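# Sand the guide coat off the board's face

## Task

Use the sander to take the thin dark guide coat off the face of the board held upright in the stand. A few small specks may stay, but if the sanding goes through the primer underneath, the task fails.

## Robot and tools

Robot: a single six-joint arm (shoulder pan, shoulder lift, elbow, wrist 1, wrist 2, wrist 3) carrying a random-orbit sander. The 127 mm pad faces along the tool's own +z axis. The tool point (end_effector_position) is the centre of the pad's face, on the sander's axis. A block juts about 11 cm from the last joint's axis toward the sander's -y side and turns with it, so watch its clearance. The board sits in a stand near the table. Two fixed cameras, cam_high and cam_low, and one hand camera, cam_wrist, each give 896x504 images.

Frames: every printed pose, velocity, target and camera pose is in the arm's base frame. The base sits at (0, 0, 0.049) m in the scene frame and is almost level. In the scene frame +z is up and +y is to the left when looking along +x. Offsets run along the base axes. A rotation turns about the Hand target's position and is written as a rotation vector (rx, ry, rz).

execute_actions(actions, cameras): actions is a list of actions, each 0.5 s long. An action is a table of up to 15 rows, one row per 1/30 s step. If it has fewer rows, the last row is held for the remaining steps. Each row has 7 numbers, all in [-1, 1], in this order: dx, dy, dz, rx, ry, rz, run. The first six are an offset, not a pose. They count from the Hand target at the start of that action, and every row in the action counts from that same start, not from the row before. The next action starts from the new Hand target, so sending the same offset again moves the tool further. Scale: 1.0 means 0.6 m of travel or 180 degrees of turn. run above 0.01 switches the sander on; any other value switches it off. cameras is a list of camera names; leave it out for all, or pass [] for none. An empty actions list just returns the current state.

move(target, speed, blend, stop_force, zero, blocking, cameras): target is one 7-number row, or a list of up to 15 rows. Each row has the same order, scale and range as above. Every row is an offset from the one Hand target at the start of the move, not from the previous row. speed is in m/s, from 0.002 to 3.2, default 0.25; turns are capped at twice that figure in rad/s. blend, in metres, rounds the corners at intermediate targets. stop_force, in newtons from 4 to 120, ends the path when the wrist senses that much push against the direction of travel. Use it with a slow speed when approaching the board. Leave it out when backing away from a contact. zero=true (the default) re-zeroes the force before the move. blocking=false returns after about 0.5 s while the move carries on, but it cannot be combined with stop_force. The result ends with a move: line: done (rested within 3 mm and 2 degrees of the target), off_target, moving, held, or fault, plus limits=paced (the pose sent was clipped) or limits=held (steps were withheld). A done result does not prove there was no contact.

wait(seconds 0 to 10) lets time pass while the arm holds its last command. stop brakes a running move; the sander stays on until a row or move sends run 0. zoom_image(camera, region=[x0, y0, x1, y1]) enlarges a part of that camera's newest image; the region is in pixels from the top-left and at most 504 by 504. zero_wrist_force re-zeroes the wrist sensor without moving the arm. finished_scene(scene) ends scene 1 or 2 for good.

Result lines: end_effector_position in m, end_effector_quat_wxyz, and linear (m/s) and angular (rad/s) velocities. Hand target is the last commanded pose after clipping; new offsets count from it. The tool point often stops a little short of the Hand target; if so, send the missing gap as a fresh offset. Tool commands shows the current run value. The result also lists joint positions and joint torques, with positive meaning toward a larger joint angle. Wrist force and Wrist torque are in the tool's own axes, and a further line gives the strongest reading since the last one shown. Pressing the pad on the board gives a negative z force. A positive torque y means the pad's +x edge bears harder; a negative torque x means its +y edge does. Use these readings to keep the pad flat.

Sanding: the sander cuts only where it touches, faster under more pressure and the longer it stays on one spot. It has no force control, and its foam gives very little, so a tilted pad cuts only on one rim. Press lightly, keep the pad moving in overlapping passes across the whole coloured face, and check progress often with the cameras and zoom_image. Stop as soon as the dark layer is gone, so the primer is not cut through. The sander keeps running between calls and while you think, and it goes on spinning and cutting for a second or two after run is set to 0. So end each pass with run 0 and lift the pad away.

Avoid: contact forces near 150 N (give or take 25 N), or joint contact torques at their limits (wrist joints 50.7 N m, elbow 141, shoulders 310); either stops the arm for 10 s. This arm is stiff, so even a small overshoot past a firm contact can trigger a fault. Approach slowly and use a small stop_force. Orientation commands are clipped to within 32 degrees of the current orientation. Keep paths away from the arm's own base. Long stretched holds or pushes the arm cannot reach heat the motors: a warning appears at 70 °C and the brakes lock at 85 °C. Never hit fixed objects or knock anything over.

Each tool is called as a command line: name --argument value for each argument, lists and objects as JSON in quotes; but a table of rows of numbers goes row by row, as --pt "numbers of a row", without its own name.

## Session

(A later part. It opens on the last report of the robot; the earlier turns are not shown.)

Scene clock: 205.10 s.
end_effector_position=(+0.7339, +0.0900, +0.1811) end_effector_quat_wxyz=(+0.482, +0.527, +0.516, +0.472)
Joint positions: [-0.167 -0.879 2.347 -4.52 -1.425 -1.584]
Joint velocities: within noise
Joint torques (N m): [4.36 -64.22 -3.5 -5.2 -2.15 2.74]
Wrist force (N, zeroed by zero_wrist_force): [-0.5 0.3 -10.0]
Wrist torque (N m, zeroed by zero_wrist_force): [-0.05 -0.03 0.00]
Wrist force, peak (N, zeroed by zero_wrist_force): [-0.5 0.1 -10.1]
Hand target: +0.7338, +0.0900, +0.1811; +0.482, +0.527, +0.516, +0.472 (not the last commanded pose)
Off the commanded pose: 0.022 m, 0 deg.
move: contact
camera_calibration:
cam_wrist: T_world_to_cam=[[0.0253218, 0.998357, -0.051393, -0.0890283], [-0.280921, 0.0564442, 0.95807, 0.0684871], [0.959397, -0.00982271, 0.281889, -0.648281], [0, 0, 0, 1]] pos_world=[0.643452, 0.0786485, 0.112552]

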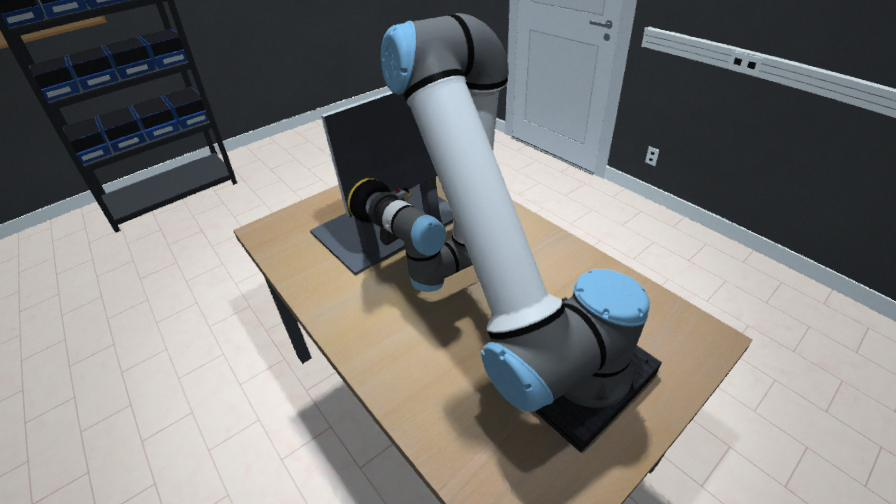

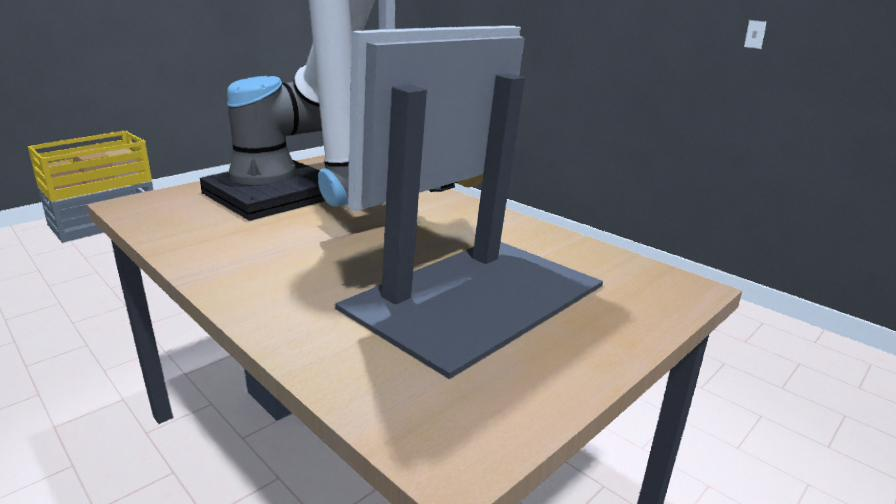

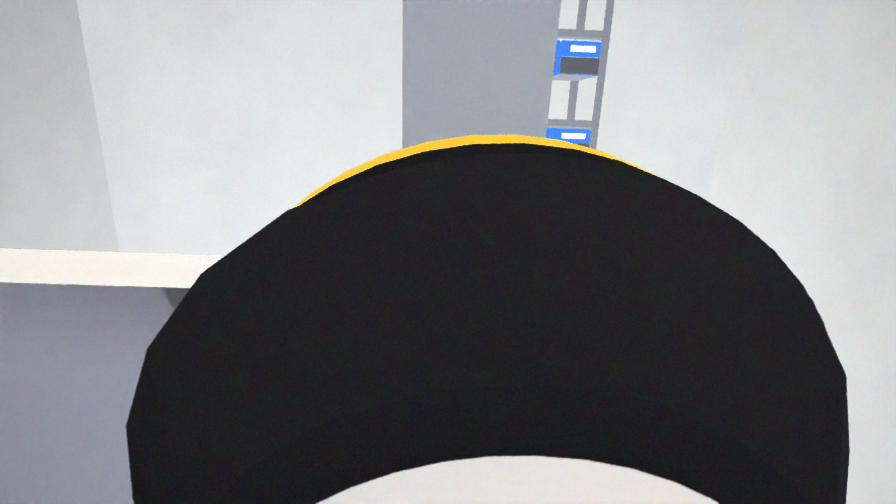

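move --pt "-0.0108 -0.505 0.0073 0 0 0 1" --pt "-0.0608 -0.504 0.0117 0 0 0 1" --pt "-0.1608 -0.404 0.0117 0 0 0 0" --speed '[0.04, 0.06, 0.15]'

Scene clock: 237.37 s.
end_effector_position=(+0.6374, -0.1524, +0.1881) end_effector_quat_wxyz=(+0.482, +0.527, +0.516, +0.472)
Joint positions: [-0.799 -0.906 2.508 -4.619 -0.797 -1.658]
Joint velocities: within noise
Joint torques (N m): [-13.26 -48.99 10.96 -5.74 3.2 2.6]
Wrist force (N, zeroed by zero_wrist_force): [-0.7 0.2 -0.5]
Wrist torque (N m, zeroed by zero_wrist_force): [0.00 -0.02 -0.02]
Wrist force, peak (N, zeroed by zero_wrist_force): [-0.2 -0.2 -12.2]
Hand target: +0.6374, -0.1524, +0.1881; +0.482, +0.527, +0.516, +0.472
Off the commanded pose: 0.000 m, 0 deg.
move: done
camera_calibration:
cam_wrist: T_world_to_cam=[[0.0253162, 0.998357, -0.0513975, 0.155783], [-0.280802, 0.0564457, 0.958104, 0.048257], [0.959432, -0.00982299, 0.28177, -0.559962], [0, 0, 0, 1]] pos_world=[0.546852, -0.163752, 0.119552]

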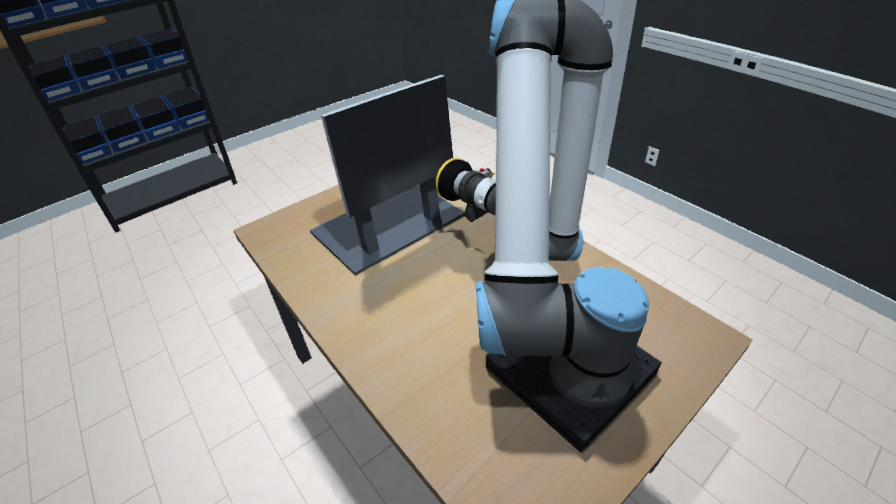

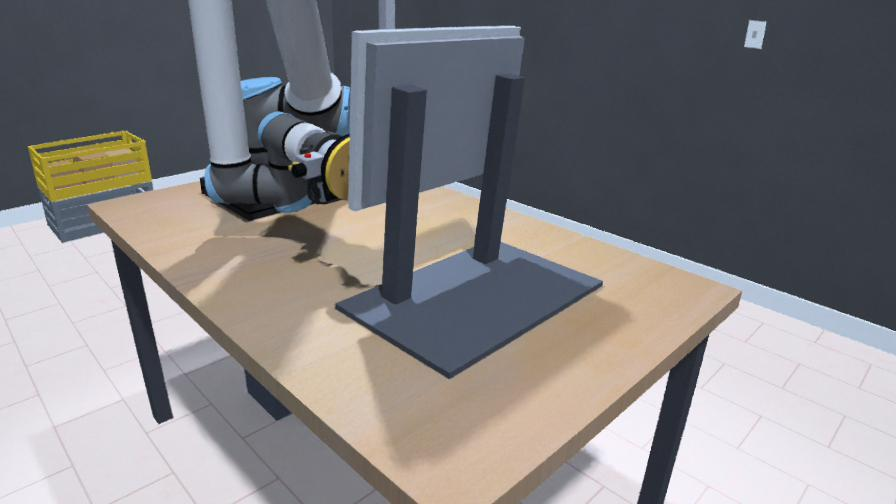

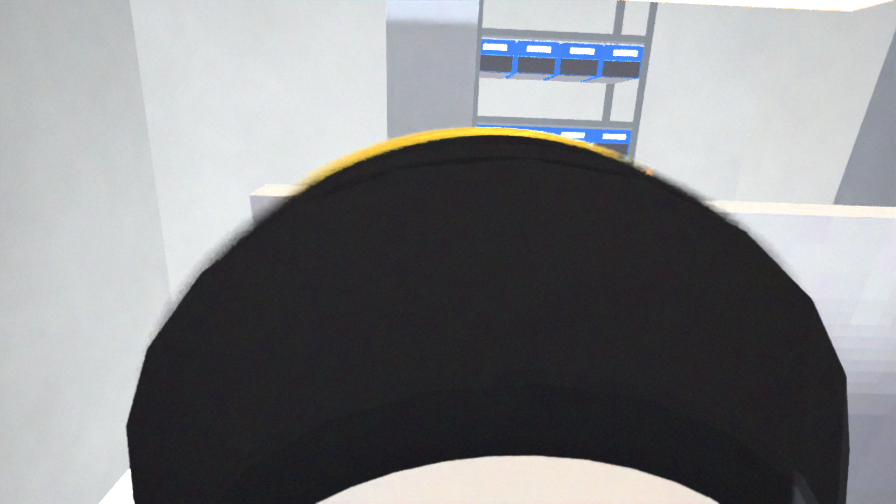

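zoom_image --camera "cam_high" --region '[310, 70, 470, 230]'

zoom_image --camera "cam_wrist" --region '[700, 180, 896, 420]'

Scaled by 3.150 from the camera's 896x504 image, which has a finer 1280x720 frame.

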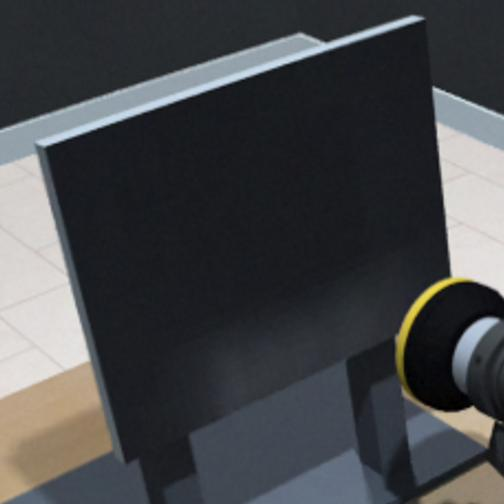

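Scaled by 2.100 from the camera's 896x504 image, which has a finer 1280x720 frame.

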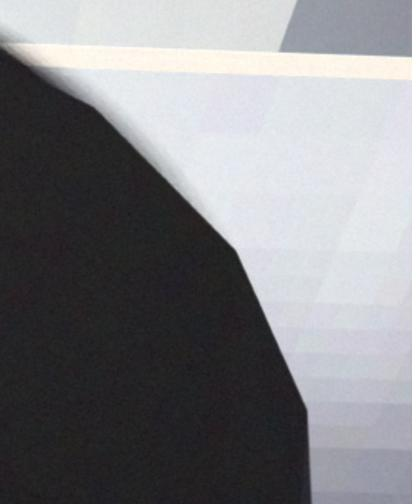

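move --pt "-0.3 0.17 0.08 0 0 0 0" --speed 0.2 --cameras '["cam_wrist"]'

zoom_image --camera "cam_wrist" --region '[200, 0, 700, 220]'

Scene clock: 255.20 s.
end_effector_position=(+0.5342, -0.0901, +0.2176) end_effector_quat_wxyz=(+0.482, +0.528, +0.516, +0.471)
Joint positions: [-0.92 -0.943 2.758 -4.812 -0.679 -1.684]
Joint velocities: within noise
Joint torques (N m): [16.31 -63.57 -4.76 -0.31 -3.66 3.5]
Wrist force (N, zeroed by zero_wrist_force): [-0.6 0.1 -0.8]
Wrist torque (N m, zeroed by zero_wrist_force): [0.01 0.00 -0.05]
Wrist force, peak (N, zeroed by zero_wrist_force): [6.0 2.0 -7.5]
Hand target: +0.5343, -0.0901, +0.2176; +0.482, +0.528, +0.516, +0.471 (not the last commanded pose)
Off the commanded pose: 0.088 m, 0 deg.
move: held (a check stopped the path); limits=held
pose unreachable: on one or more control steps of this call, first in action 0 (counted from 0), an arm could not follow its commanded pose, so it was not sent that pose on those steps. It may still have moved: this result reports where it is.
cause: moving toward the commanded pose would bring two parts of the arm too close to each other (joints 3 (elbow) to 5 (wrist 2) lie between them).
camera_calibration:
cam_wrist: T_world_to_cam=[[0.0269098, 0.998306, -0.051583, 0.0968525], [-0.278706, 0.0570482, 0.95868, -0.0137823], [0.959999, -0.0114214, 0.27977, -0.468739], [0, 0, 0, 1]] pos_world=[0.443542, -0.101256, 0.149348]
Images, in order (width x height): cam_wrist 896x504.

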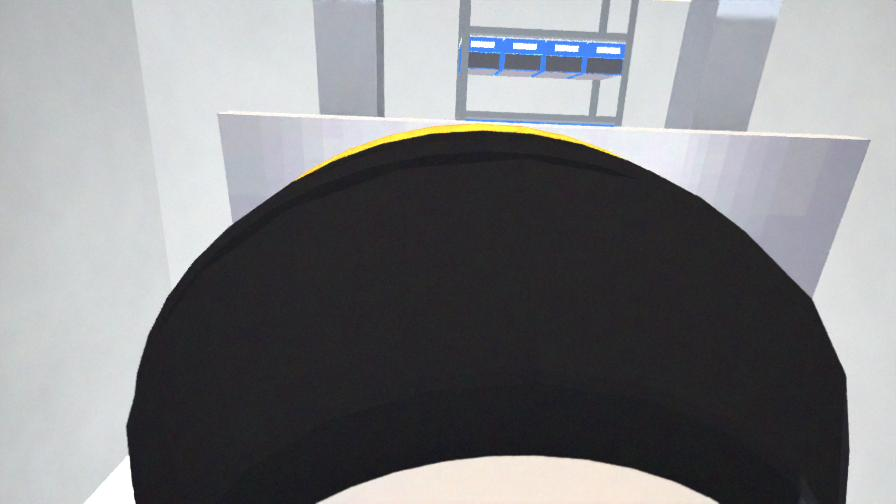

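Scaled by 1.008 from the camera's 896x504 image, which has a finer 1280x720 frame.

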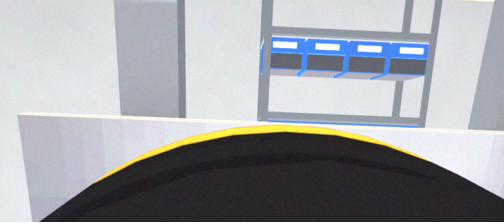

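move --target '[0.2997, 0.3517, -0.0655, 0, 0, 0, 0]' --speed 0.15 --cameras '[]'

zero_wrist_force

move --pt "0 0 0 0 0 0 1" --pt "0.0332 -0.0007 -0.003 0 0 0 1" --speed 0.02 --cameras '[]'

move --pt "-0.0120 -0.5667 0.0083 0 0 0 1" --pt "-0.0061 -0.5657 0.0747 0 0 0 1" --speed '[0.04, 0.06]' --cameras '[]'

move --pt "0.0120 0.5667 -0.0083 0 0 0 1" --pt "0.0179 0.5677 0.0581 0 0 0 1" --speed '[0.04, 0.06]' --cameras '[]'

move --pt "-0.0120 -0.5667 0.0083 0 0 0 1" --pt "-0.0061 -0.5657 0.0747 0 0 0 1" --speed '[0.04, 0.06]' --cameras '[]'

move --pt "0.0120 0.5667 -0.0083 0 0 0 1" --pt "0.0179 0.5677 0.0581 0 0 0 1" --speed '[0.04, 0.06]' --cameras '[]'

move --pt "-0.05 0.001 0.0044 0 0 0 1" --pt "-0.1 0.001 0.0 0 0 0 0" --speed '[0.04, 0.06]'

zoom_image --camera "cam_high" --region '[310, 70, 470, 230]'

Scene clock: 283.03 s.
end_effector_position=(+0.7140, +0.1207, +0.1783) end_effector_quat_wxyz=(+0.482, +0.528, +0.516, +0.471)
Joint positions: [-0.105 -0.877 2.37 -4.543 -1.489 -1.579]
Joint velocities: within noise
Joint torques (N m): [13.5 -54.21 -21.91 -2.21 -4.66 3.07]
Wrist force (N, zeroed by zero_wrist_force): [0.2 0.2 0.1]
Wrist torque (N m, zeroed by zero_wrist_force): [0.04 -0.08 -0.02]
Wrist force, peak (N, zeroed by zero_wrist_force): [-1.4 0.1 -1.8]
Hand target: +0.7141, +0.1209, +0.1783; +0.482, +0.528, +0.516, +0.471
Off the commanded pose: 0.000 m, 0 deg.
move: done
No camera images: "cameras" was empty.

Wrist force sensor zeroed.

Scene clock: 284.93 s.
end_effector_position=(+0.7339, +0.1205, +0.1765) end_effector_quat_wxyz=(+0.482, +0.528, +0.516, +0.471)
Joint positions: [-0.101 -0.868 2.332 -4.514 -1.493 -1.578]
Joint velocities: within noise
Joint torques (N m): [14.53 -53.62 -24.63 -3.71 -3.12 2.68]
Wrist force (N, zeroed by zero_wrist_force): [-0.2 -0.3 -0.7]
Wrist torque (N m, zeroed by zero_wrist_force): [-0.02 0.04 -0.04]
Wrist force, peak (N, zeroed by zero_wrist_force): [-0.8 -0.8 -0.1]
Hand target: +0.7341, +0.1205, +0.1765; +0.482, +0.528, +0.516, +0.471
Off the commanded pose: 0.000 m, 0 deg.
move: done
No camera images: "cameras" was empty.

Scene clock: 294.67 s.
end_effector_position=(+0.7304, -0.2190, +0.2211) end_effector_quat_wxyz=(+0.482, +0.528, +0.516, +0.471)
Joint positions: [-0.757 -0.958 2.303 -4.364 -0.84 -1.653]
Joint velocities: within noise
Joint torques (N m): [12.16 -83.18 -4.84 -1.53 -2.17 -3.15]
Wrist force (N, zeroed by zero_wrist_force): [-0.4 -0.1 -8.0]
Wrist torque (N m, zeroed by zero_wrist_force): [-0.14 0.17 -0.07]
Wrist force, peak (N, zeroed by zero_wrist_force): [-0.5 -0.6 -10.3]
Hand target: +0.7304, -0.2190, +0.2213; +0.482, +0.528, +0.516, +0.471
Off the commanded pose: 0.000 m, 0 deg.
move: done
No camera images: "cameras" was empty.

Scene clock: 304.43 s.
end_effector_position=(+0.7411, +0.1217, +0.2560) end_effector_quat_wxyz=(+0.482, +0.528, +0.516, +0.471)
Joint positions: [-0.097 -1.042 2.337 -4.346 -1.497 -1.578]
Joint velocities: within noise
Joint torques (N m): [13.59 -80.5 -33.85 -2.45 -2.61 2.84]
Wrist force (N, zeroed by zero_wrist_force): [-0.3 -0.4 -4.0]
Wrist torque (N m, zeroed by zero_wrist_force): [-0.15 0.08 -0.05]
Wrist force, peak (N, zeroed by zero_wrist_force): [-1.1 -0.2 -8.9]
Hand target: +0.7411, +0.1217, +0.2562; +0.482, +0.528, +0.516, +0.471
Off the commanded pose: 0.000 m, 0 deg.
move: done
No camera images: "cameras" was empty.

Scene clock: 314.20 s.
end_effector_position=(+0.7375, -0.2178, +0.3008) end_effector_quat_wxyz=(+0.482, +0.528, +0.516, +0.471)
Joint positions: [-0.745 -1.12 2.296 -4.196 -0.852 -1.651]
Joint velocities: within noise
Joint torques (N m): [13.46 -78.15 -39.85 -2.32 -2.89 -3.71]
Wrist force (N, zeroed by zero_wrist_force): [-0.8 -0.1 -7.1]
Wrist torque (N m, zeroed by zero_wrist_force): [-0.14 0.22 -0.07]
Wrist force, peak (N, zeroed by zero_wrist_force): [-0.1 -0.5 -9.5]
Hand target: +0.7375, -0.2178, +0.3010; +0.482, +0.528, +0.516, +0.471
Off the commanded pose: 0.000 m, 0 deg.
move: done
No camera images: "cameras" was empty.

Scene clock: 323.97 s.
end_effector_position=(+0.7482, +0.1229, +0.3357) end_effector_quat_wxyz=(+0.482, +0.528, +0.516, +0.471)
Joint positions: [-0.093 -1.203 2.317 -4.165 -1.501 -1.578]
Joint velocities: within noise
Joint torques (N m): [12.49 -71.73 -44.03 -1.88 -2.46 2.63]
Wrist force (N, zeroed by zero_wrist_force): [-0.9 -0.5 -3.3]
Wrist torque (N m, zeroed by zero_wrist_force): [-0.17 0.15 -0.03]
Wrist force, peak (N, zeroed by zero_wrist_force): [-0.9 -0.2 -12.4]
Hand target: +0.7482, +0.1229, +0.3359; +0.482, +0.528, +0.516, +0.471
Off the commanded pose: 0.000 m, 0 deg.
move: done
No camera images: "cameras" was empty.

Scene clock: 326.27 s.
end_effector_position=(+0.6882, +0.1235, +0.3358) end_effector_quat_wxyz=(+0.482, +0.528, +0.516, +0.471)
Joint positions: [-0.105 -1.264 2.429 -4.216 -1.489 -1.579]
Joint velocities: within noise
Joint torques (N m): [-12.83 -66.72 -13.3 -7.27 2.53 -3.41]
Wrist force (N, zeroed by zero_wrist_force): [-0.5 -0.3 0.0]
Wrist torque (N m, zeroed by zero_wrist_force): [-0.12 0.10 0.04]
Wrist force, peak (N, zeroed by zero_wrist_force): [-0.6 -0.5 -3.1]
Hand target: +0.6882, +0.1235, +0.3359; +0.482, +0.528, +0.516, +0.471
Off the commanded pose: 0.000 m, 0 deg.
move: done
camera_calibration:
cam_wrist: T_world_to_cam=[[0.0269325, 0.9983, -0.0516817, -0.114319], [-0.278613, 0.0571482, 0.958702, -0.0964301], [0.960026, -0.0114211, 0.279679, -0.6472], [0, 0, 0, 1]] pos_world=[0.597541, 0.112244, 0.267548]

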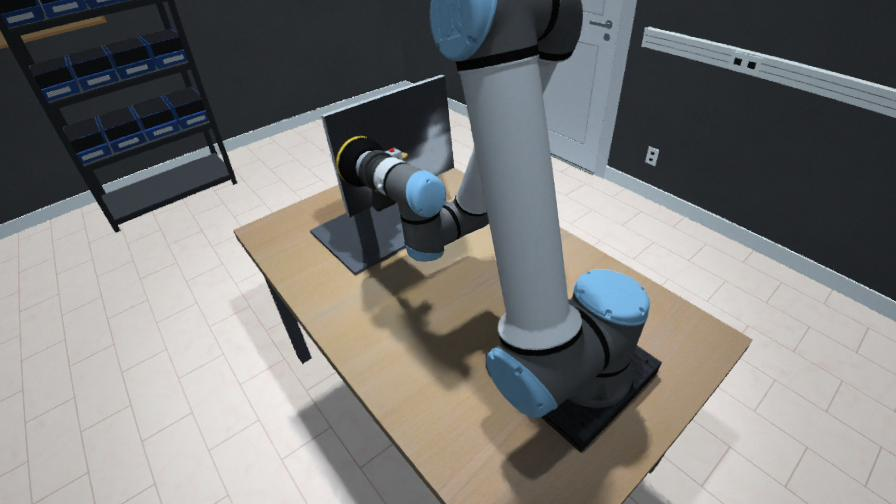

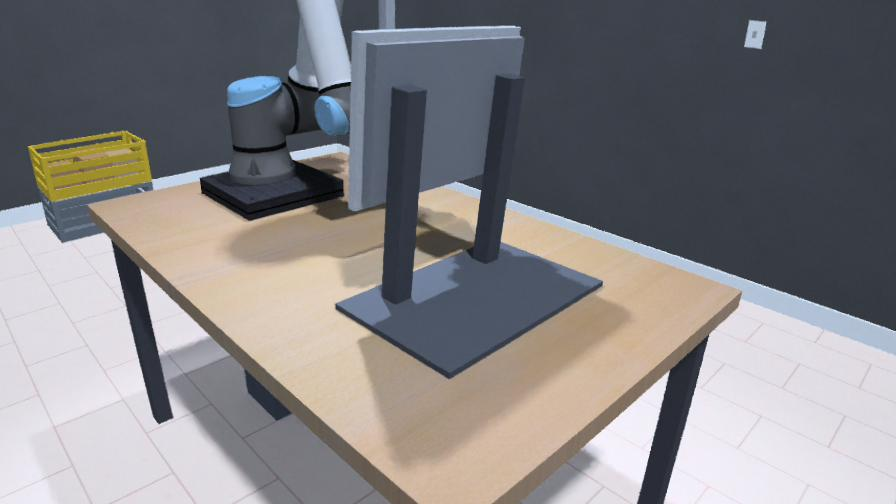

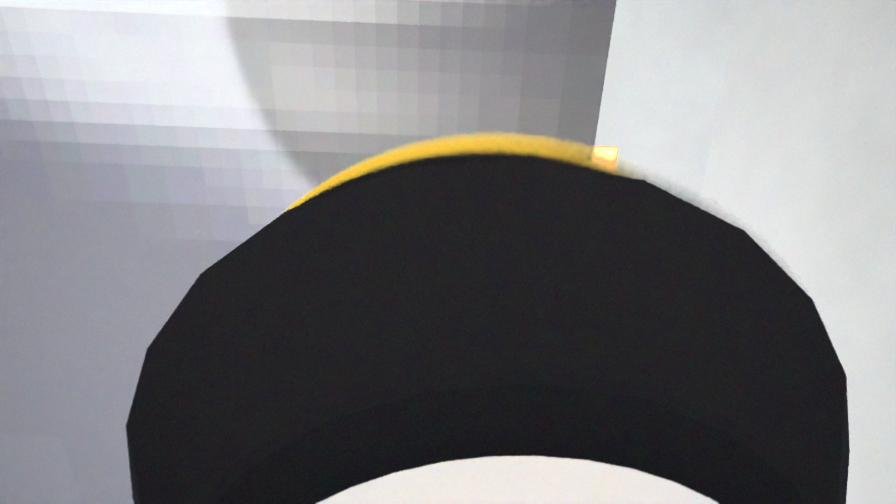

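Scaled by 3.150 from the camera's 896x504 image, which has a finer 1280x720 frame.

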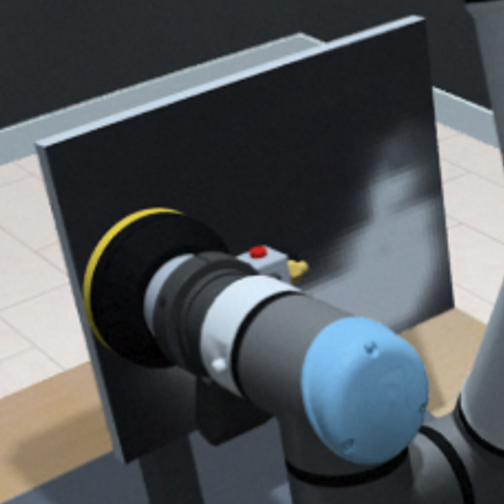

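move --pt "0.0754 -0.001 0 0 0 0 0" --pt "0.1004 -0.0012 0 0 0 0 1" --speed '[0.08, 0.02]' --cameras '[]'

move --pt "-0.0123 -0.5667 0.0083 0 0 0 1" --pt "-0.0064 -0.5657 0.0747 0 0 0 1" --speed '[0.04, 0.06]' --cameras '[]'

move --pt "0.0123 0.5667 -0.0083 0 0 0 1" --pt "0.0182 0.5677 0.0581 0 0 0 1" --speed '[0.04, 0.06]' --cameras '[]'

move --pt "-0.0123 -0.5667 0.0083 0 0 0 1" --pt "-0.0623 -0.5657 0.0127 0 0 0 1" --pt "-0.2623 -0.5657 -0.0127 0 0 0 0" --speed '[0.04, 0.06,0.15]'

zoom_image --camera "cam_high" --region '[310, 70, 470, 230]'

zoom_image --camera "cam_wrist" --region '[100, 0, 600, 250]'

Scene clock: 337.20 s.
end_effector_position=(+0.7485, +0.1227, +0.3358) end_effector_quat_wxyz=(+0.482, +0.528, +0.516, +0.471)
Joint positions: [-0.093 -1.203 2.317 -4.164 -1.5 -1.578]
Joint velocities: within noise
Joint torques (N m): [11.35 -44.62 -47.16 -3.01 -0.75 3.07]
Wrist force (N, zeroed by zero_wrist_force): [-0.4 0.0 -10.5]
Wrist torque (N m, zeroed by zero_wrist_force): [-0.11 0.02 -0.04]
Wrist force, peak (N, zeroed by zero_wrist_force): [-0.6 -0.2 -10.7]
Hand target: +0.7485, +0.1227, +0.3359; +0.482, +0.528, +0.516, +0.471
Off the commanded pose: 0.000 m, 0 deg.
move: done
No camera images: "cameras" was empty.

Scene clock: 346.97 s.
end_effector_position=(+0.7446, -0.2167, +0.3805) end_effector_quat_wxyz=(+0.482, +0.528, +0.516, +0.471)
Joint positions: [-0.734 -1.265 2.264 -4.021 -0.863 -1.649]
Joint velocities: within noise
Joint torques (N m): [13.85 -71.37 -47.74 -1.73 -2.87 -3.12]
Wrist force (N, zeroed by zero_wrist_force): [-1.1 -0.1 -8.7]
Wrist torque (N m, zeroed by zero_wrist_force): [-0.14 0.29 -0.06]
Wrist force, peak (N, zeroed by zero_wrist_force): [0.0 0.0 -18.7]
Hand target: +0.7446, -0.2167, +0.3807; +0.482, +0.528, +0.516, +0.471
Off the commanded pose: 0.000 m, 0 deg.
move: done
No camera images: "cameras" was empty.

Scene clock: 356.73 s.
end_effector_position=(+0.7555, +0.1239, +0.4154) end_effector_quat_wxyz=(+0.482, +0.528, +0.516, +0.471)
Joint positions: [-0.089 -1.342 2.273 -3.981 -1.504 -1.577]
Joint velocities: within noise
Joint torques (N m): [13.95 -67.57 -53.14 -2.86 -2.43 2.59]
Wrist force (N, zeroed by zero_wrist_force): [-1.0 -0.5 -8.2]
Wrist torque (N m, zeroed by zero_wrist_force): [-0.05 0.09 -0.06]
Wrist force, peak (N, zeroed by zero_wrist_force): [-1.2 -0.4 -13.4]
Hand target: +0.7555, +0.1239, +0.4155; +0.482, +0.528, +0.516, +0.471
Off the commanded pose: 0.000 m, 0 deg.
move: done
No camera images: "cameras" was empty.

Scene clock: 367.33 s.
end_effector_position=(+0.5983, -0.2155, +0.4079) end_effector_quat_wxyz=(+0.482, +0.528, +0.516, +0.471) end_effector_velocity=(-0.002, -0.001, +0.000) end_effector_angular_velocity=(+0.001, +0.000, -0.001)
Joint positions: [-0.987 -1.51 2.507 -3.979 -0.613 -1.701]
Joint velocities: [-0.005 -0.002 0.003 0.001 0.003 -0.001]
Joint torques (N m): [-12.02 -50.11 -16.96 -1.77 3.36 -3.42]
Wrist force (N, zeroed by zero_wrist_force): [-0.1 -0.2 -0.1]
Wrist torque (N m, zeroed by zero_wrist_force): [-0.06 0.00 -0.01]
Wrist force, peak (N, zeroed by zero_wrist_force): [-0.8 -0.2 -12.1]
Hand target: +0.5982, -0.2155, +0.4079; +0.482, +0.528, +0.516, +0.471
Tool commands: tool/run=+1.0
Off the commanded pose: 0.000 m, 0 deg.
move: done (path cut at 10 s); path passed 2 of 3 targets; target 3's new numbers were not sent
camera_calibration:
cam_wrist: T_world_to_cam=[[0.0269372, 0.9983, -0.0516777, 0.230149], [-0.278705, 0.0571468, 0.958675, -0.171177], [0.959999, -0.0114211, 0.279771, -0.584947], [0, 0, 0, 1]] pos_world=[0.507641, -0.226656, 0.339648]

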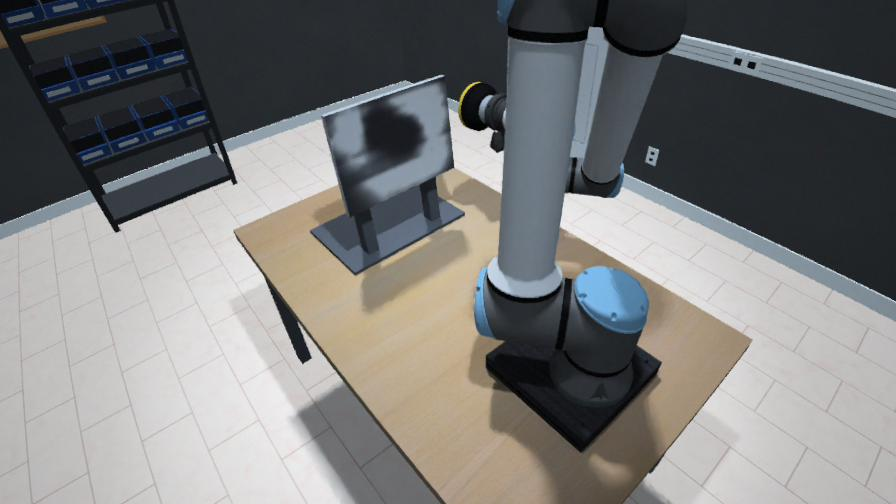

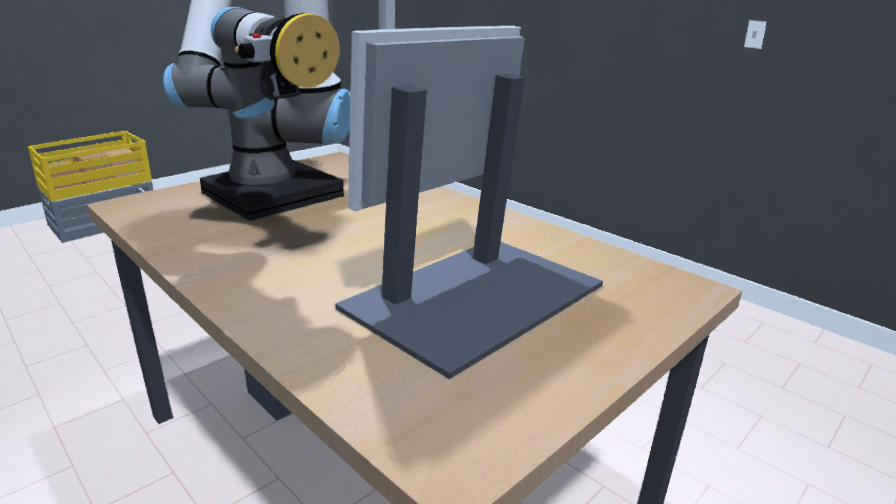

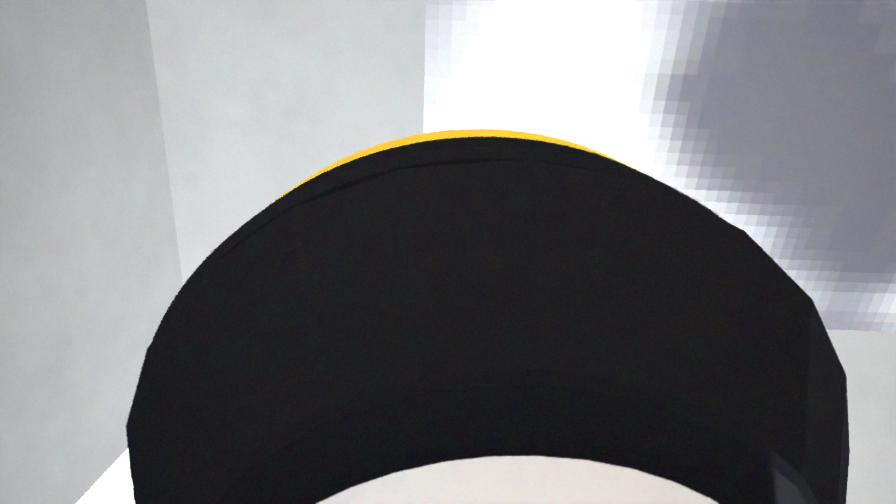

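Scaled by 3.150 from the camera's 896x504 image, which has a finer 1280x720 frame.

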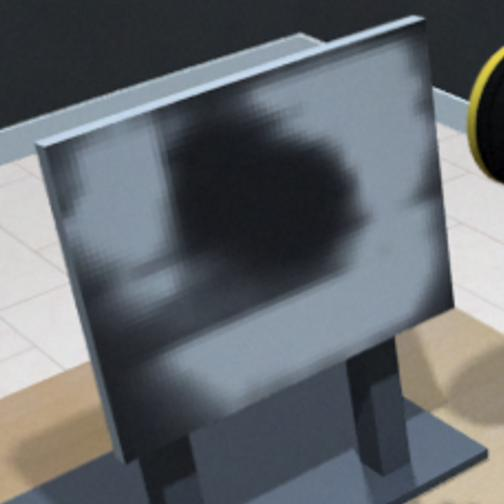

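Scaled by 1.008 from the camera's 896x504 image, which has a finer 1280x720 frame.

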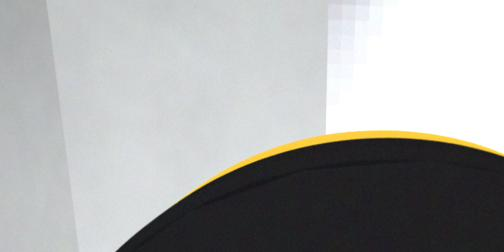

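move --target '[0.2227, 0.2805, -0.1307, 0, 0, 0, 0]' --speed 0.12 --cameras '[]'

wait --seconds 1.5 --cameras '[]'

zero_wrist_force

move --target '[0.05, -0.001, -0.0044, 0, 0, 0, 0]' --speed 0.003 --stop_force 6 --cameras '[]'

Scene clock: 376.63 s.
end_effector_position=(+0.7316, -0.0473, +0.3296) end_effector_quat_wxyz=(+0.482, +0.528, +0.516, +0.471)
Joint positions: [-0.456 -1.223 2.381 -4.199 -1.139 -1.613]
Joint velocities: within noise
Joint torques (N m): [17.39 -41.55 -39.19 -7.7 -3.71 3.29]
Wrist force (N, zeroed by zero_wrist_force): [-0.9 0.0 0.5]
Wrist torque (N m, zeroed by zero_wrist_force): [-0.06 0.17 0.04]
Wrist force, peak (N, zeroed by zero_wrist_force): [-1.6 0.3 -0.8]
Hand target: +0.7318, -0.0472, +0.3295; +0.482, +0.528, +0.516, +0.471
Off the commanded pose: 0.000 m, 0 deg.
move: done
No camera images: "cameras" was empty.

Scene clock: 378.13 s.
end_effector_position=(+0.7318, -0.0472, +0.3295) end_effector_quat_wxyz=(+0.482, +0.528, +0.516, +0.471)
Joint positions: [-0.455 -1.223 2.381 -4.199 -1.14 -1.613]
Joint velocities: within noise
Joint torques (N m): [13.24 -42.16 -37.47 -7.34 -4.04 2.84]
Wrist force (N, zeroed by zero_wrist_force): [-0.9 0.1 0.2]
Wrist torque (N m, zeroed by zero_wrist_force): [-0.05 0.17 0.03]
Wrist force, peak (N, zeroed by zero_wrist_force): [-1.1 0.1 0.7]
Hand target: +0.7318, -0.0472, +0.3295; +0.482, +0.528, +0.516, +0.471
Tool commands: tool/run=+0.0
Off the commanded pose: 0.000 m, 0 deg.
wait: 1.50 s; at rest by 0.17 s
No camera images: "cameras" was empty.

Wrist force sensor zeroed.

Scene clock: 382.83 s.
end_effector_position=(+0.7438, -0.0474, +0.3284) end_effector_quat_wxyz=(+0.482, +0.528, +0.516, +0.471)
Joint positions: [-0.444 -1.208 2.358 -4.191 -1.151 -1.612]
Joint velocities: within noise
Joint torques (N m): [-6.79 -64 -20.26 -2.34 0.21 2.88]
Wrist force (N, zeroed by zero_wrist_force): [0.5 -0.4 -10.7]
Wrist torque (N m, zeroed by zero_wrist_force): [-0.14 0.01 -0.01]
Wrist force, peak (N, zeroed by zero_wrist_force): [0.4 -0.3 -11.0]
Hand target: +0.7437, -0.0474, +0.3284; +0.482, +0.528, +0.516, +0.471 (not the last commanded pose)
Off the commanded pose: 0.018 m, 0 deg.
move: contact
No camera images: "cameras" was empty.

move --pt "-0.0017 -0.0833 0.0012 0 0 0 1" --pt "0.0050 -0.0822 0.0758 0 0 0 1" --pt "0.0080 0.0595 0.0738 0 0 0 1" --pt "-0.0008 0.0580 -0.0257 0 0 0 1" --pt "-0.0038 -0.0837 -0.0237 0 0 0 1" --pt "0.0005 -0.0830 0.0260 0 0 0 1" --pt "0.0035 0.0587 0.0240 0 0 0 1" --speed 0.048 --cameras '[]'

move --pt "-0.05 0.001 0.004 0 0 0 1" --pt "-0.15 -0.2 0 0 0 0 0" --speed '[0.06,0.15]'

zoom_image --camera "cam_high" --region '[310, 70, 470, 230]'

Scene clock: 405.87 s.
end_effector_position=(+0.7457, -0.0124, +0.3427) end_effector_quat_wxyz=(+0.482, +0.528, +0.516, +0.471)
Joint positions: [-0.373 -1.238 2.353 -4.16 -1.222 -1.604]
Joint velocities: within noise
Joint torques (N m): [11.1 -41.03 -43.22 -5.97 -3.06 3]
Wrist force (N, zeroed by zero_wrist_force): [0.2 -0.2 -4.1]
Wrist torque (N m, zeroed by zero_wrist_force): [-0.08 0.00 -0.02]
Wrist force, peak (N, zeroed by zero_wrist_force): [-0.3 0.1 -15.1]
Hand target: +0.7458, -0.0122, +0.3428; +0.482, +0.528, +0.516, +0.471
Off the commanded pose: 0.000 m, 0 deg.
move: done
No camera images: "cameras" was empty.

Scene clock: 408.53 s.
end_effector_position=(+0.6558, -0.1322, +0.3428) end_effector_quat_wxyz=(+0.482, +0.528, +0.516, +0.471)
Joint positions: [-0.726 -1.32 2.495 -4.198 -0.871 -1.648]
Joint velocities: within noise
Joint torques (N m): [-12.52 -63 -10.72 -2.98 2.97 -3.79]
Wrist force (N, zeroed by zero_wrist_force): [-0.3 -0.3 -0.1]
Wrist torque (N m, zeroed by zero_wrist_force): [-0.03 -0.04 -0.03]
Wrist force, peak (N, zeroed by zero_wrist_force): [0.7 -0.3 -4.2]
Hand target: +0.6558, -0.1322, +0.3428; +0.482, +0.528, +0.516, +0.471
Off the commanded pose: 0.000 m, 0 deg.
move: done
camera_calibration:
cam_wrist: T_world_to_cam=[[0.0269375, 0.9983, -0.0516788, 0.142077], [-0.278705, 0.0571479, 0.958675, -0.0975018], [0.959999, -0.0114211, 0.279771, -0.620983], [0, 0, 0, 1]] pos_world=[0.565141, -0.143356, 0.274548]

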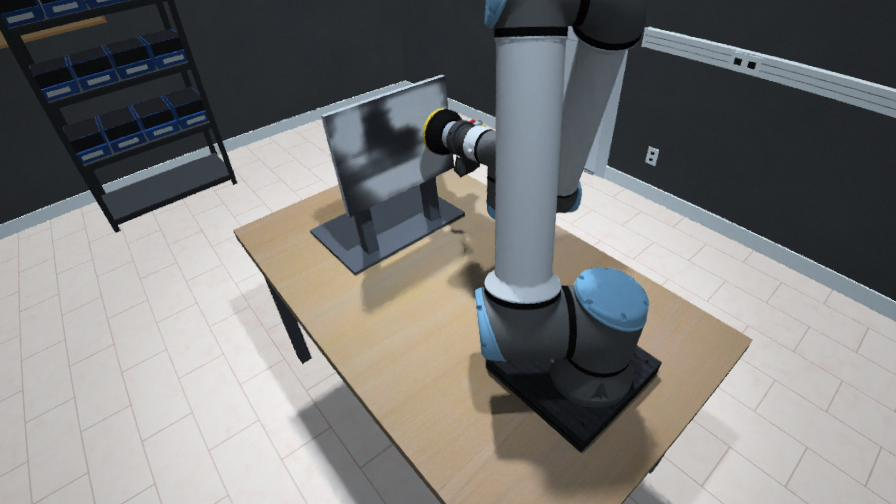

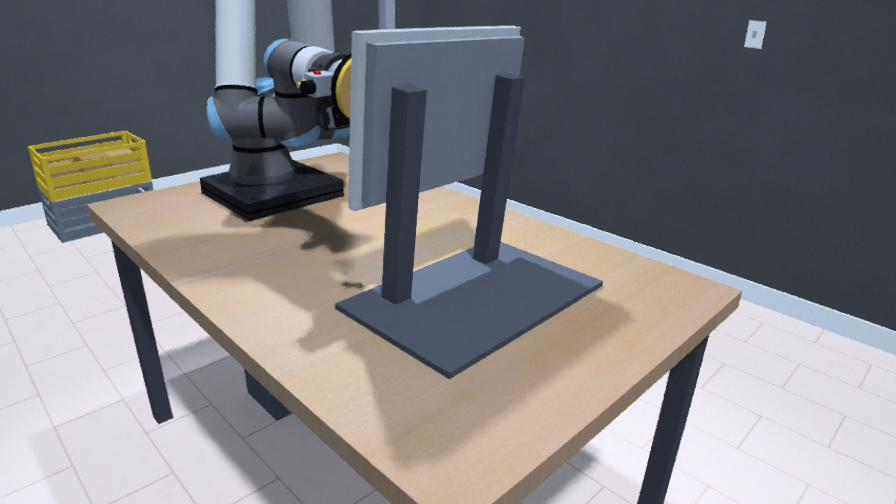

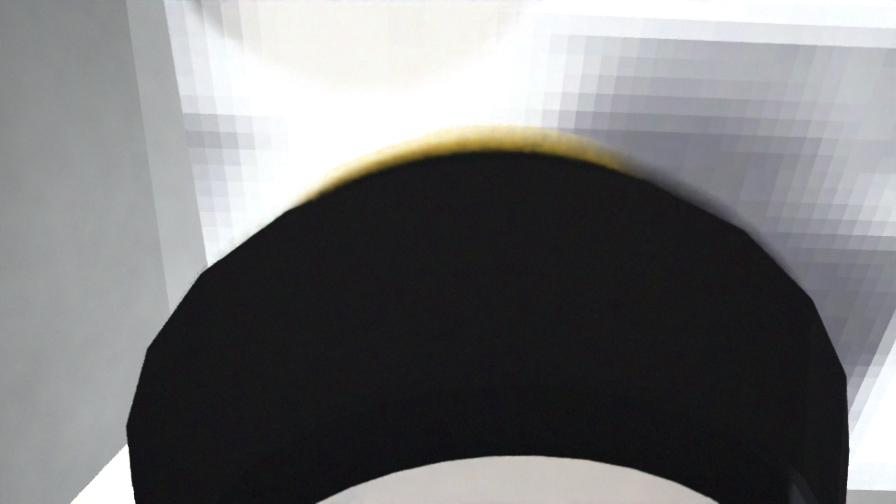

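Scaled by 3.150 from the camera's 896x504 image, which has a finer 1280x720 frame.

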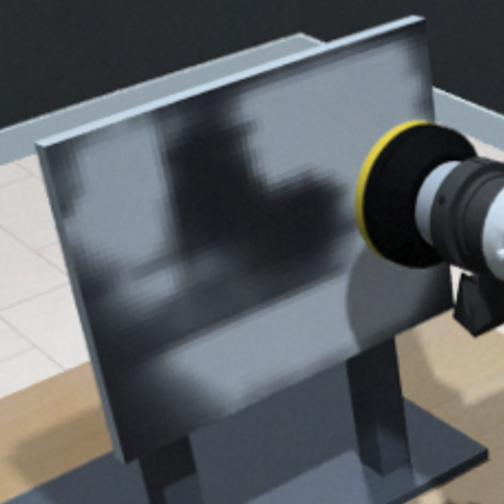

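move --target '[0.1338, 0.1428, 0.0523, 0, 0, 0, 0]' --speed 0.12 --cameras '[]'

zero_wrist_force

move --target '[0.0198, -0.0003, -0.0017, 0, 0, 0, 1]' --speed 0.02 --cameras '[]'

move --pt "0.0017 0.0833 -0.0012 0 0 0 1" --pt "-0.0042 0.0823 -0.0677 0 0 0 1" --pt "-0.0082 -0.1010 -0.0650 0 0 0 1" --speed 0.04 --cameras '[]'

move --pt "-0.0058 -0.0010 -0.0663 0 0 0 1" --pt "0.0020 0.3657 -0.0717 0 0 0 1" --speed 0.04 --cameras '[]'

move --pt "-0.0060 -0.0010 -0.0663 0 0 0 1" --pt "-0.0117 -0.2677 -0.0625 0 0 0 1" --speed 0.04 --cameras '[]'

move --pt "-0.0048 0.0492 -0.0672 0 0 0 1" --pt "0 0.2742 -0.0705 0 0 0 1" --speed 0.04 --cameras '[]'

move --pt "-0.0052 -0.0008 -0.0580 0 0 0 1" --pt "-0.0093 -0.1925 -0.0552 0 0 0 1" --pt "-0.0050 0.0075 -0.0582 0 0 0 1" --speed 0.04 --cameras '[]'

move --pt "-0.05 0.001 0.004 0 0 0 1" --pt "-0.15 -0.48 0.2 0 0 0 0" --speed '[0.06,0.15]'

zoom_image --camera "cam_high" --region '[310, 70, 470, 230]'

Scene clock: 433.30 s.
end_effector_position=(+0.7360, -0.0466, +0.3742) end_effector_quat_wxyz=(+0.482, +0.528, +0.516, +0.471)
Joint positions: [-0.45 -1.312 2.359 -4.089 -1.145 -1.613]
Joint velocities: within noise
Joint torques (N m): [19.56 -38.19 -45.47 -0.98 -2.69 3.28]
Wrist force (N, zeroed by zero_wrist_force): [0.0 -0.3 0.4]
Wrist torque (N m, zeroed by zero_wrist_force): [-0.01 0.02 -0.02]
Wrist force, peak (N, zeroed by zero_wrist_force): [-1.3 -1.4 -0.6]
Hand target: +0.7361, -0.0465, +0.3742; +0.482, +0.528, +0.516, +0.471
Off the commanded pose: 0.000 m, 0 deg.
move: done
No camera images: "cameras" was empty.

Wrist force sensor zeroed.

Scene clock: 434.27 s.
end_effector_position=(+0.7477, -0.0467, +0.3732) end_effector_quat_wxyz=(+0.482, +0.528, +0.516, +0.471)
Joint positions: [-0.439 -1.295 2.337 -4.084 -1.156 -1.611]
Joint velocities: within noise
Joint torques (N m): [16.16 -39.2 -47.68 -2.38 -2.72 3.02]
Wrist force (N, zeroed by zero_wrist_force): [-0.1 -0.4 -5.4]
Wrist torque (N m, zeroed by zero_wrist_force): [-0.15 0.06 -0.06]
Wrist force, peak (N, zeroed by zero_wrist_force): [-0.1 -0.4 -5.4]
Hand target: +0.7480, -0.0467, +0.3732; +0.482, +0.528, +0.516, +0.471
Off the commanded pose: 0.000 m, 0 deg.
move: done
No camera images: "cameras" was empty.

Scene clock: 439.77 s.
end_effector_position=(+0.7431, -0.1071, +0.3342) end_effector_quat_wxyz=(+0.482, +0.528, +0.516, +0.471)
Joint positions: [-0.557 -1.213 2.342 -4.165 -1.039 -1.625]
Joint velocities: within noise
Joint torques (N m): [-13.75 -40.49 -46.96 -1.59 3.17 -3.89]
Wrist force (N, zeroed by zero_wrist_force): [-0.2 0.1 -15.8]
Wrist torque (N m, zeroed by zero_wrist_force): [-0.11 0.07 -0.05]
Wrist force, peak (N, zeroed by zero_wrist_force): [-0.2 -0.2 -23.0]
Hand target: +0.7431, -0.1073, +0.3342; +0.482, +0.528, +0.516, +0.471
Off the commanded pose: 0.000 m, 0 deg.
move: done
No camera images: "cameras" was empty.

Scene clock: 446.77 s.
end_effector_position=(+0.7443, +0.1119, +0.2912) end_effector_quat_wxyz=(+0.482, +0.528, +0.516, +0.471)
Joint positions: [-0.117 -1.117 2.336 -4.27 -1.477 -1.58]
Joint velocities: within noise
Joint torques (N m): [12.79 -47.76 -43.17 -1.77 -3.52 3.08]
Wrist force (N, zeroed by zero_wrist_force): [0.5 -0.1 -15.0]
Wrist torque (N m, zeroed by zero_wrist_force): [-0.07 -0.15 -0.06]
Wrist force, peak (N, zeroed by zero_wrist_force): [0.0 1.1 -23.3]
Hand target: +0.7443, +0.1121, +0.2912; +0.482, +0.528, +0.516, +0.471
Off the commanded pose: 0.000 m, 0 deg.
move: done
No camera images: "cameras" was empty.

Scene clock: 452.27 s.
end_effector_position=(+0.7373, -0.0483, +0.2537) end_effector_quat_wxyz=(+0.482, +0.528, +0.516, +0.471)
Joint positions: [-0.452 -1.049 2.375 -4.367 -1.143 -1.613]
Joint velocities: within noise
Joint torques (N m): [-9.63 -71.43 -37.49 -1.92 3.01 -2.95]
Wrist force (N, zeroed by zero_wrist_force): [0.3 -0.1 -16.2]
Wrist torque (N m, zeroed by zero_wrist_force): [-0.10 -0.01 -0.07]
Wrist force, peak (N, zeroed by zero_wrist_force): [0.3 0.2 -21.0]
Hand target: +0.7373, -0.0485, +0.2537; +0.482, +0.528, +0.516, +0.471
Off the commanded pose: 0.000 m, 0 deg.
move: done
No camera images: "cameras" was empty.

Scene clock: 457.40 s.
end_effector_position=(+0.7373, +0.1158, +0.2114) end_effector_quat_wxyz=(+0.482, +0.528, +0.516, +0.471)
Joint positions: [-0.11 -0.946 2.34 -4.444 -1.484 -1.579]
Joint velocities: within noise
Joint torques (N m): [7.14 -52.63 -33.38 -0.76 -2.1 3.13]
Wrist force (N, zeroed by zero_wrist_force): [0.3 -0.4 -12.8]
Wrist torque (N m, zeroed by zero_wrist_force): [-0.08 -0.14 -0.07]
Wrist force, peak (N, zeroed by zero_wrist_force): [0.1 0.0 -21.7]
Hand target: +0.7373, +0.1160, +0.2114; +0.482, +0.528, +0.516, +0.471
Off the commanded pose: 0.000 m, 0 deg.
move: done
No camera images: "cameras" was empty.

Scene clock: 464.67 s.
end_effector_position=(+0.7343, +0.1203, +0.1765) end_effector_quat_wxyz=(+0.482, +0.528, +0.516, +0.471)
Joint positions: [-0.101 -0.868 2.332 -4.514 -1.492 -1.578]
Joint velocities: within noise
Joint torques (N m): [10.49 -55.01 -29.53 -1.45 -3.01 3.24]
Wrist force (N, zeroed by zero_wrist_force): [0.4 -0.2 -10.5]
Wrist torque (N m, zeroed by zero_wrist_force): [-0.16 -0.16 -0.06]
Wrist force, peak (N, zeroed by zero_wrist_force): [1.0 -0.2 -15.5]
Hand target: +0.7343, +0.1205, +0.1765; +0.482, +0.528, +0.516, +0.471
Off the commanded pose: 0.000 m, 0 deg.
move: done
No camera images: "cameras" was empty.

Scene clock: 468.53 s.
end_effector_position=(+0.6443, -0.1675, +0.2965) end_effector_quat_wxyz=(+0.482, +0.528, +0.516, +0.471)
Joint positions: [-0.812 -1.2 2.504 -4.317 -0.785 -1.663]
Joint velocities: within noise
Joint torques (N m): [-11.21 -65.08 -31.16 -2 3.37 -3.57]
Wrist force (N, zeroed by zero_wrist_force): [0.2 0.2 -0.9]
Wrist torque (N m, zeroed by zero_wrist_force): [-0.01 -0.13 0.01]
Wrist force, peak (N, zeroed by zero_wrist_force): [0.8 -0.3 -10.6]
Hand target: +0.6443, -0.1675, +0.2965; +0.482, +0.528, +0.516, +0.471
Off the commanded pose: 0.000 m, 0 deg.
move: done
camera_calibration:
cam_wrist: T_world_to_cam=[[0.0269372, 0.9983, -0.0516777, 0.175229], [-0.278705, 0.0571468, 0.958675, -0.0542073], [0.959999, -0.0114211, 0.279771, -0.597365], [0, 0, 0, 1]] pos_world=[0.553641, -0.178656, 0.228148]

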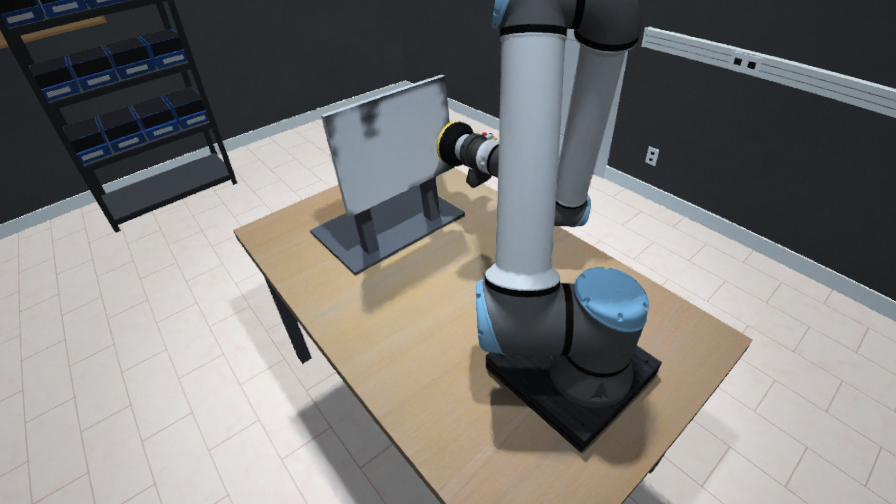

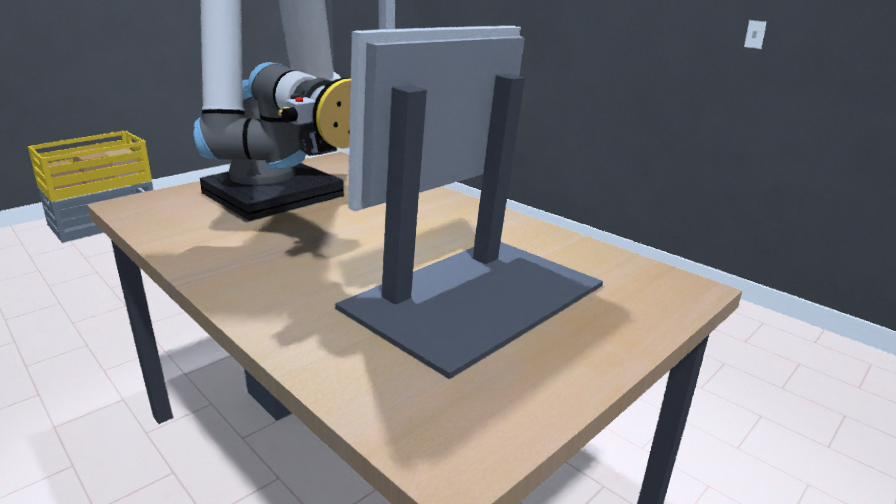

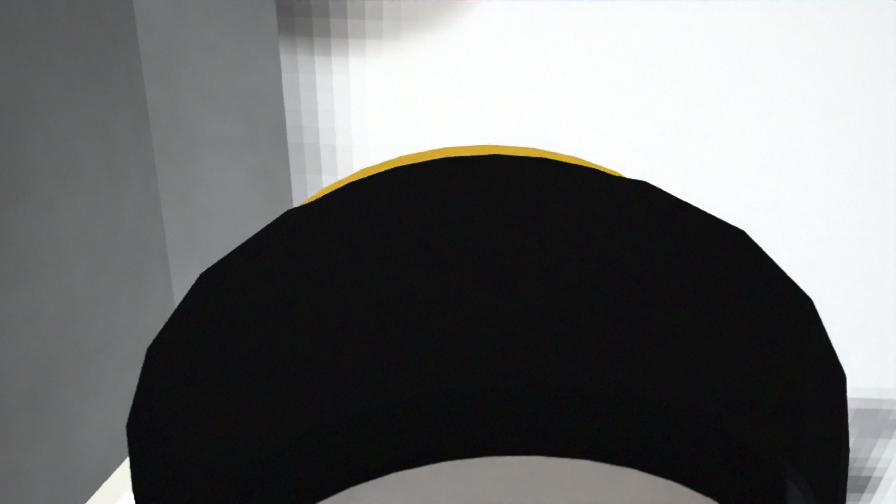

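Scaled by 3.150 from the camera's 896x504 image, which has a finer 1280x720 frame.

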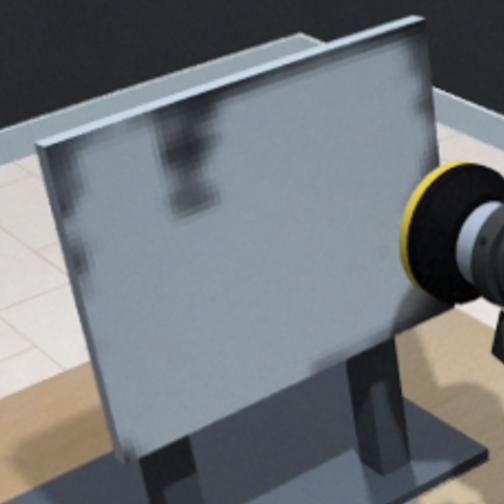

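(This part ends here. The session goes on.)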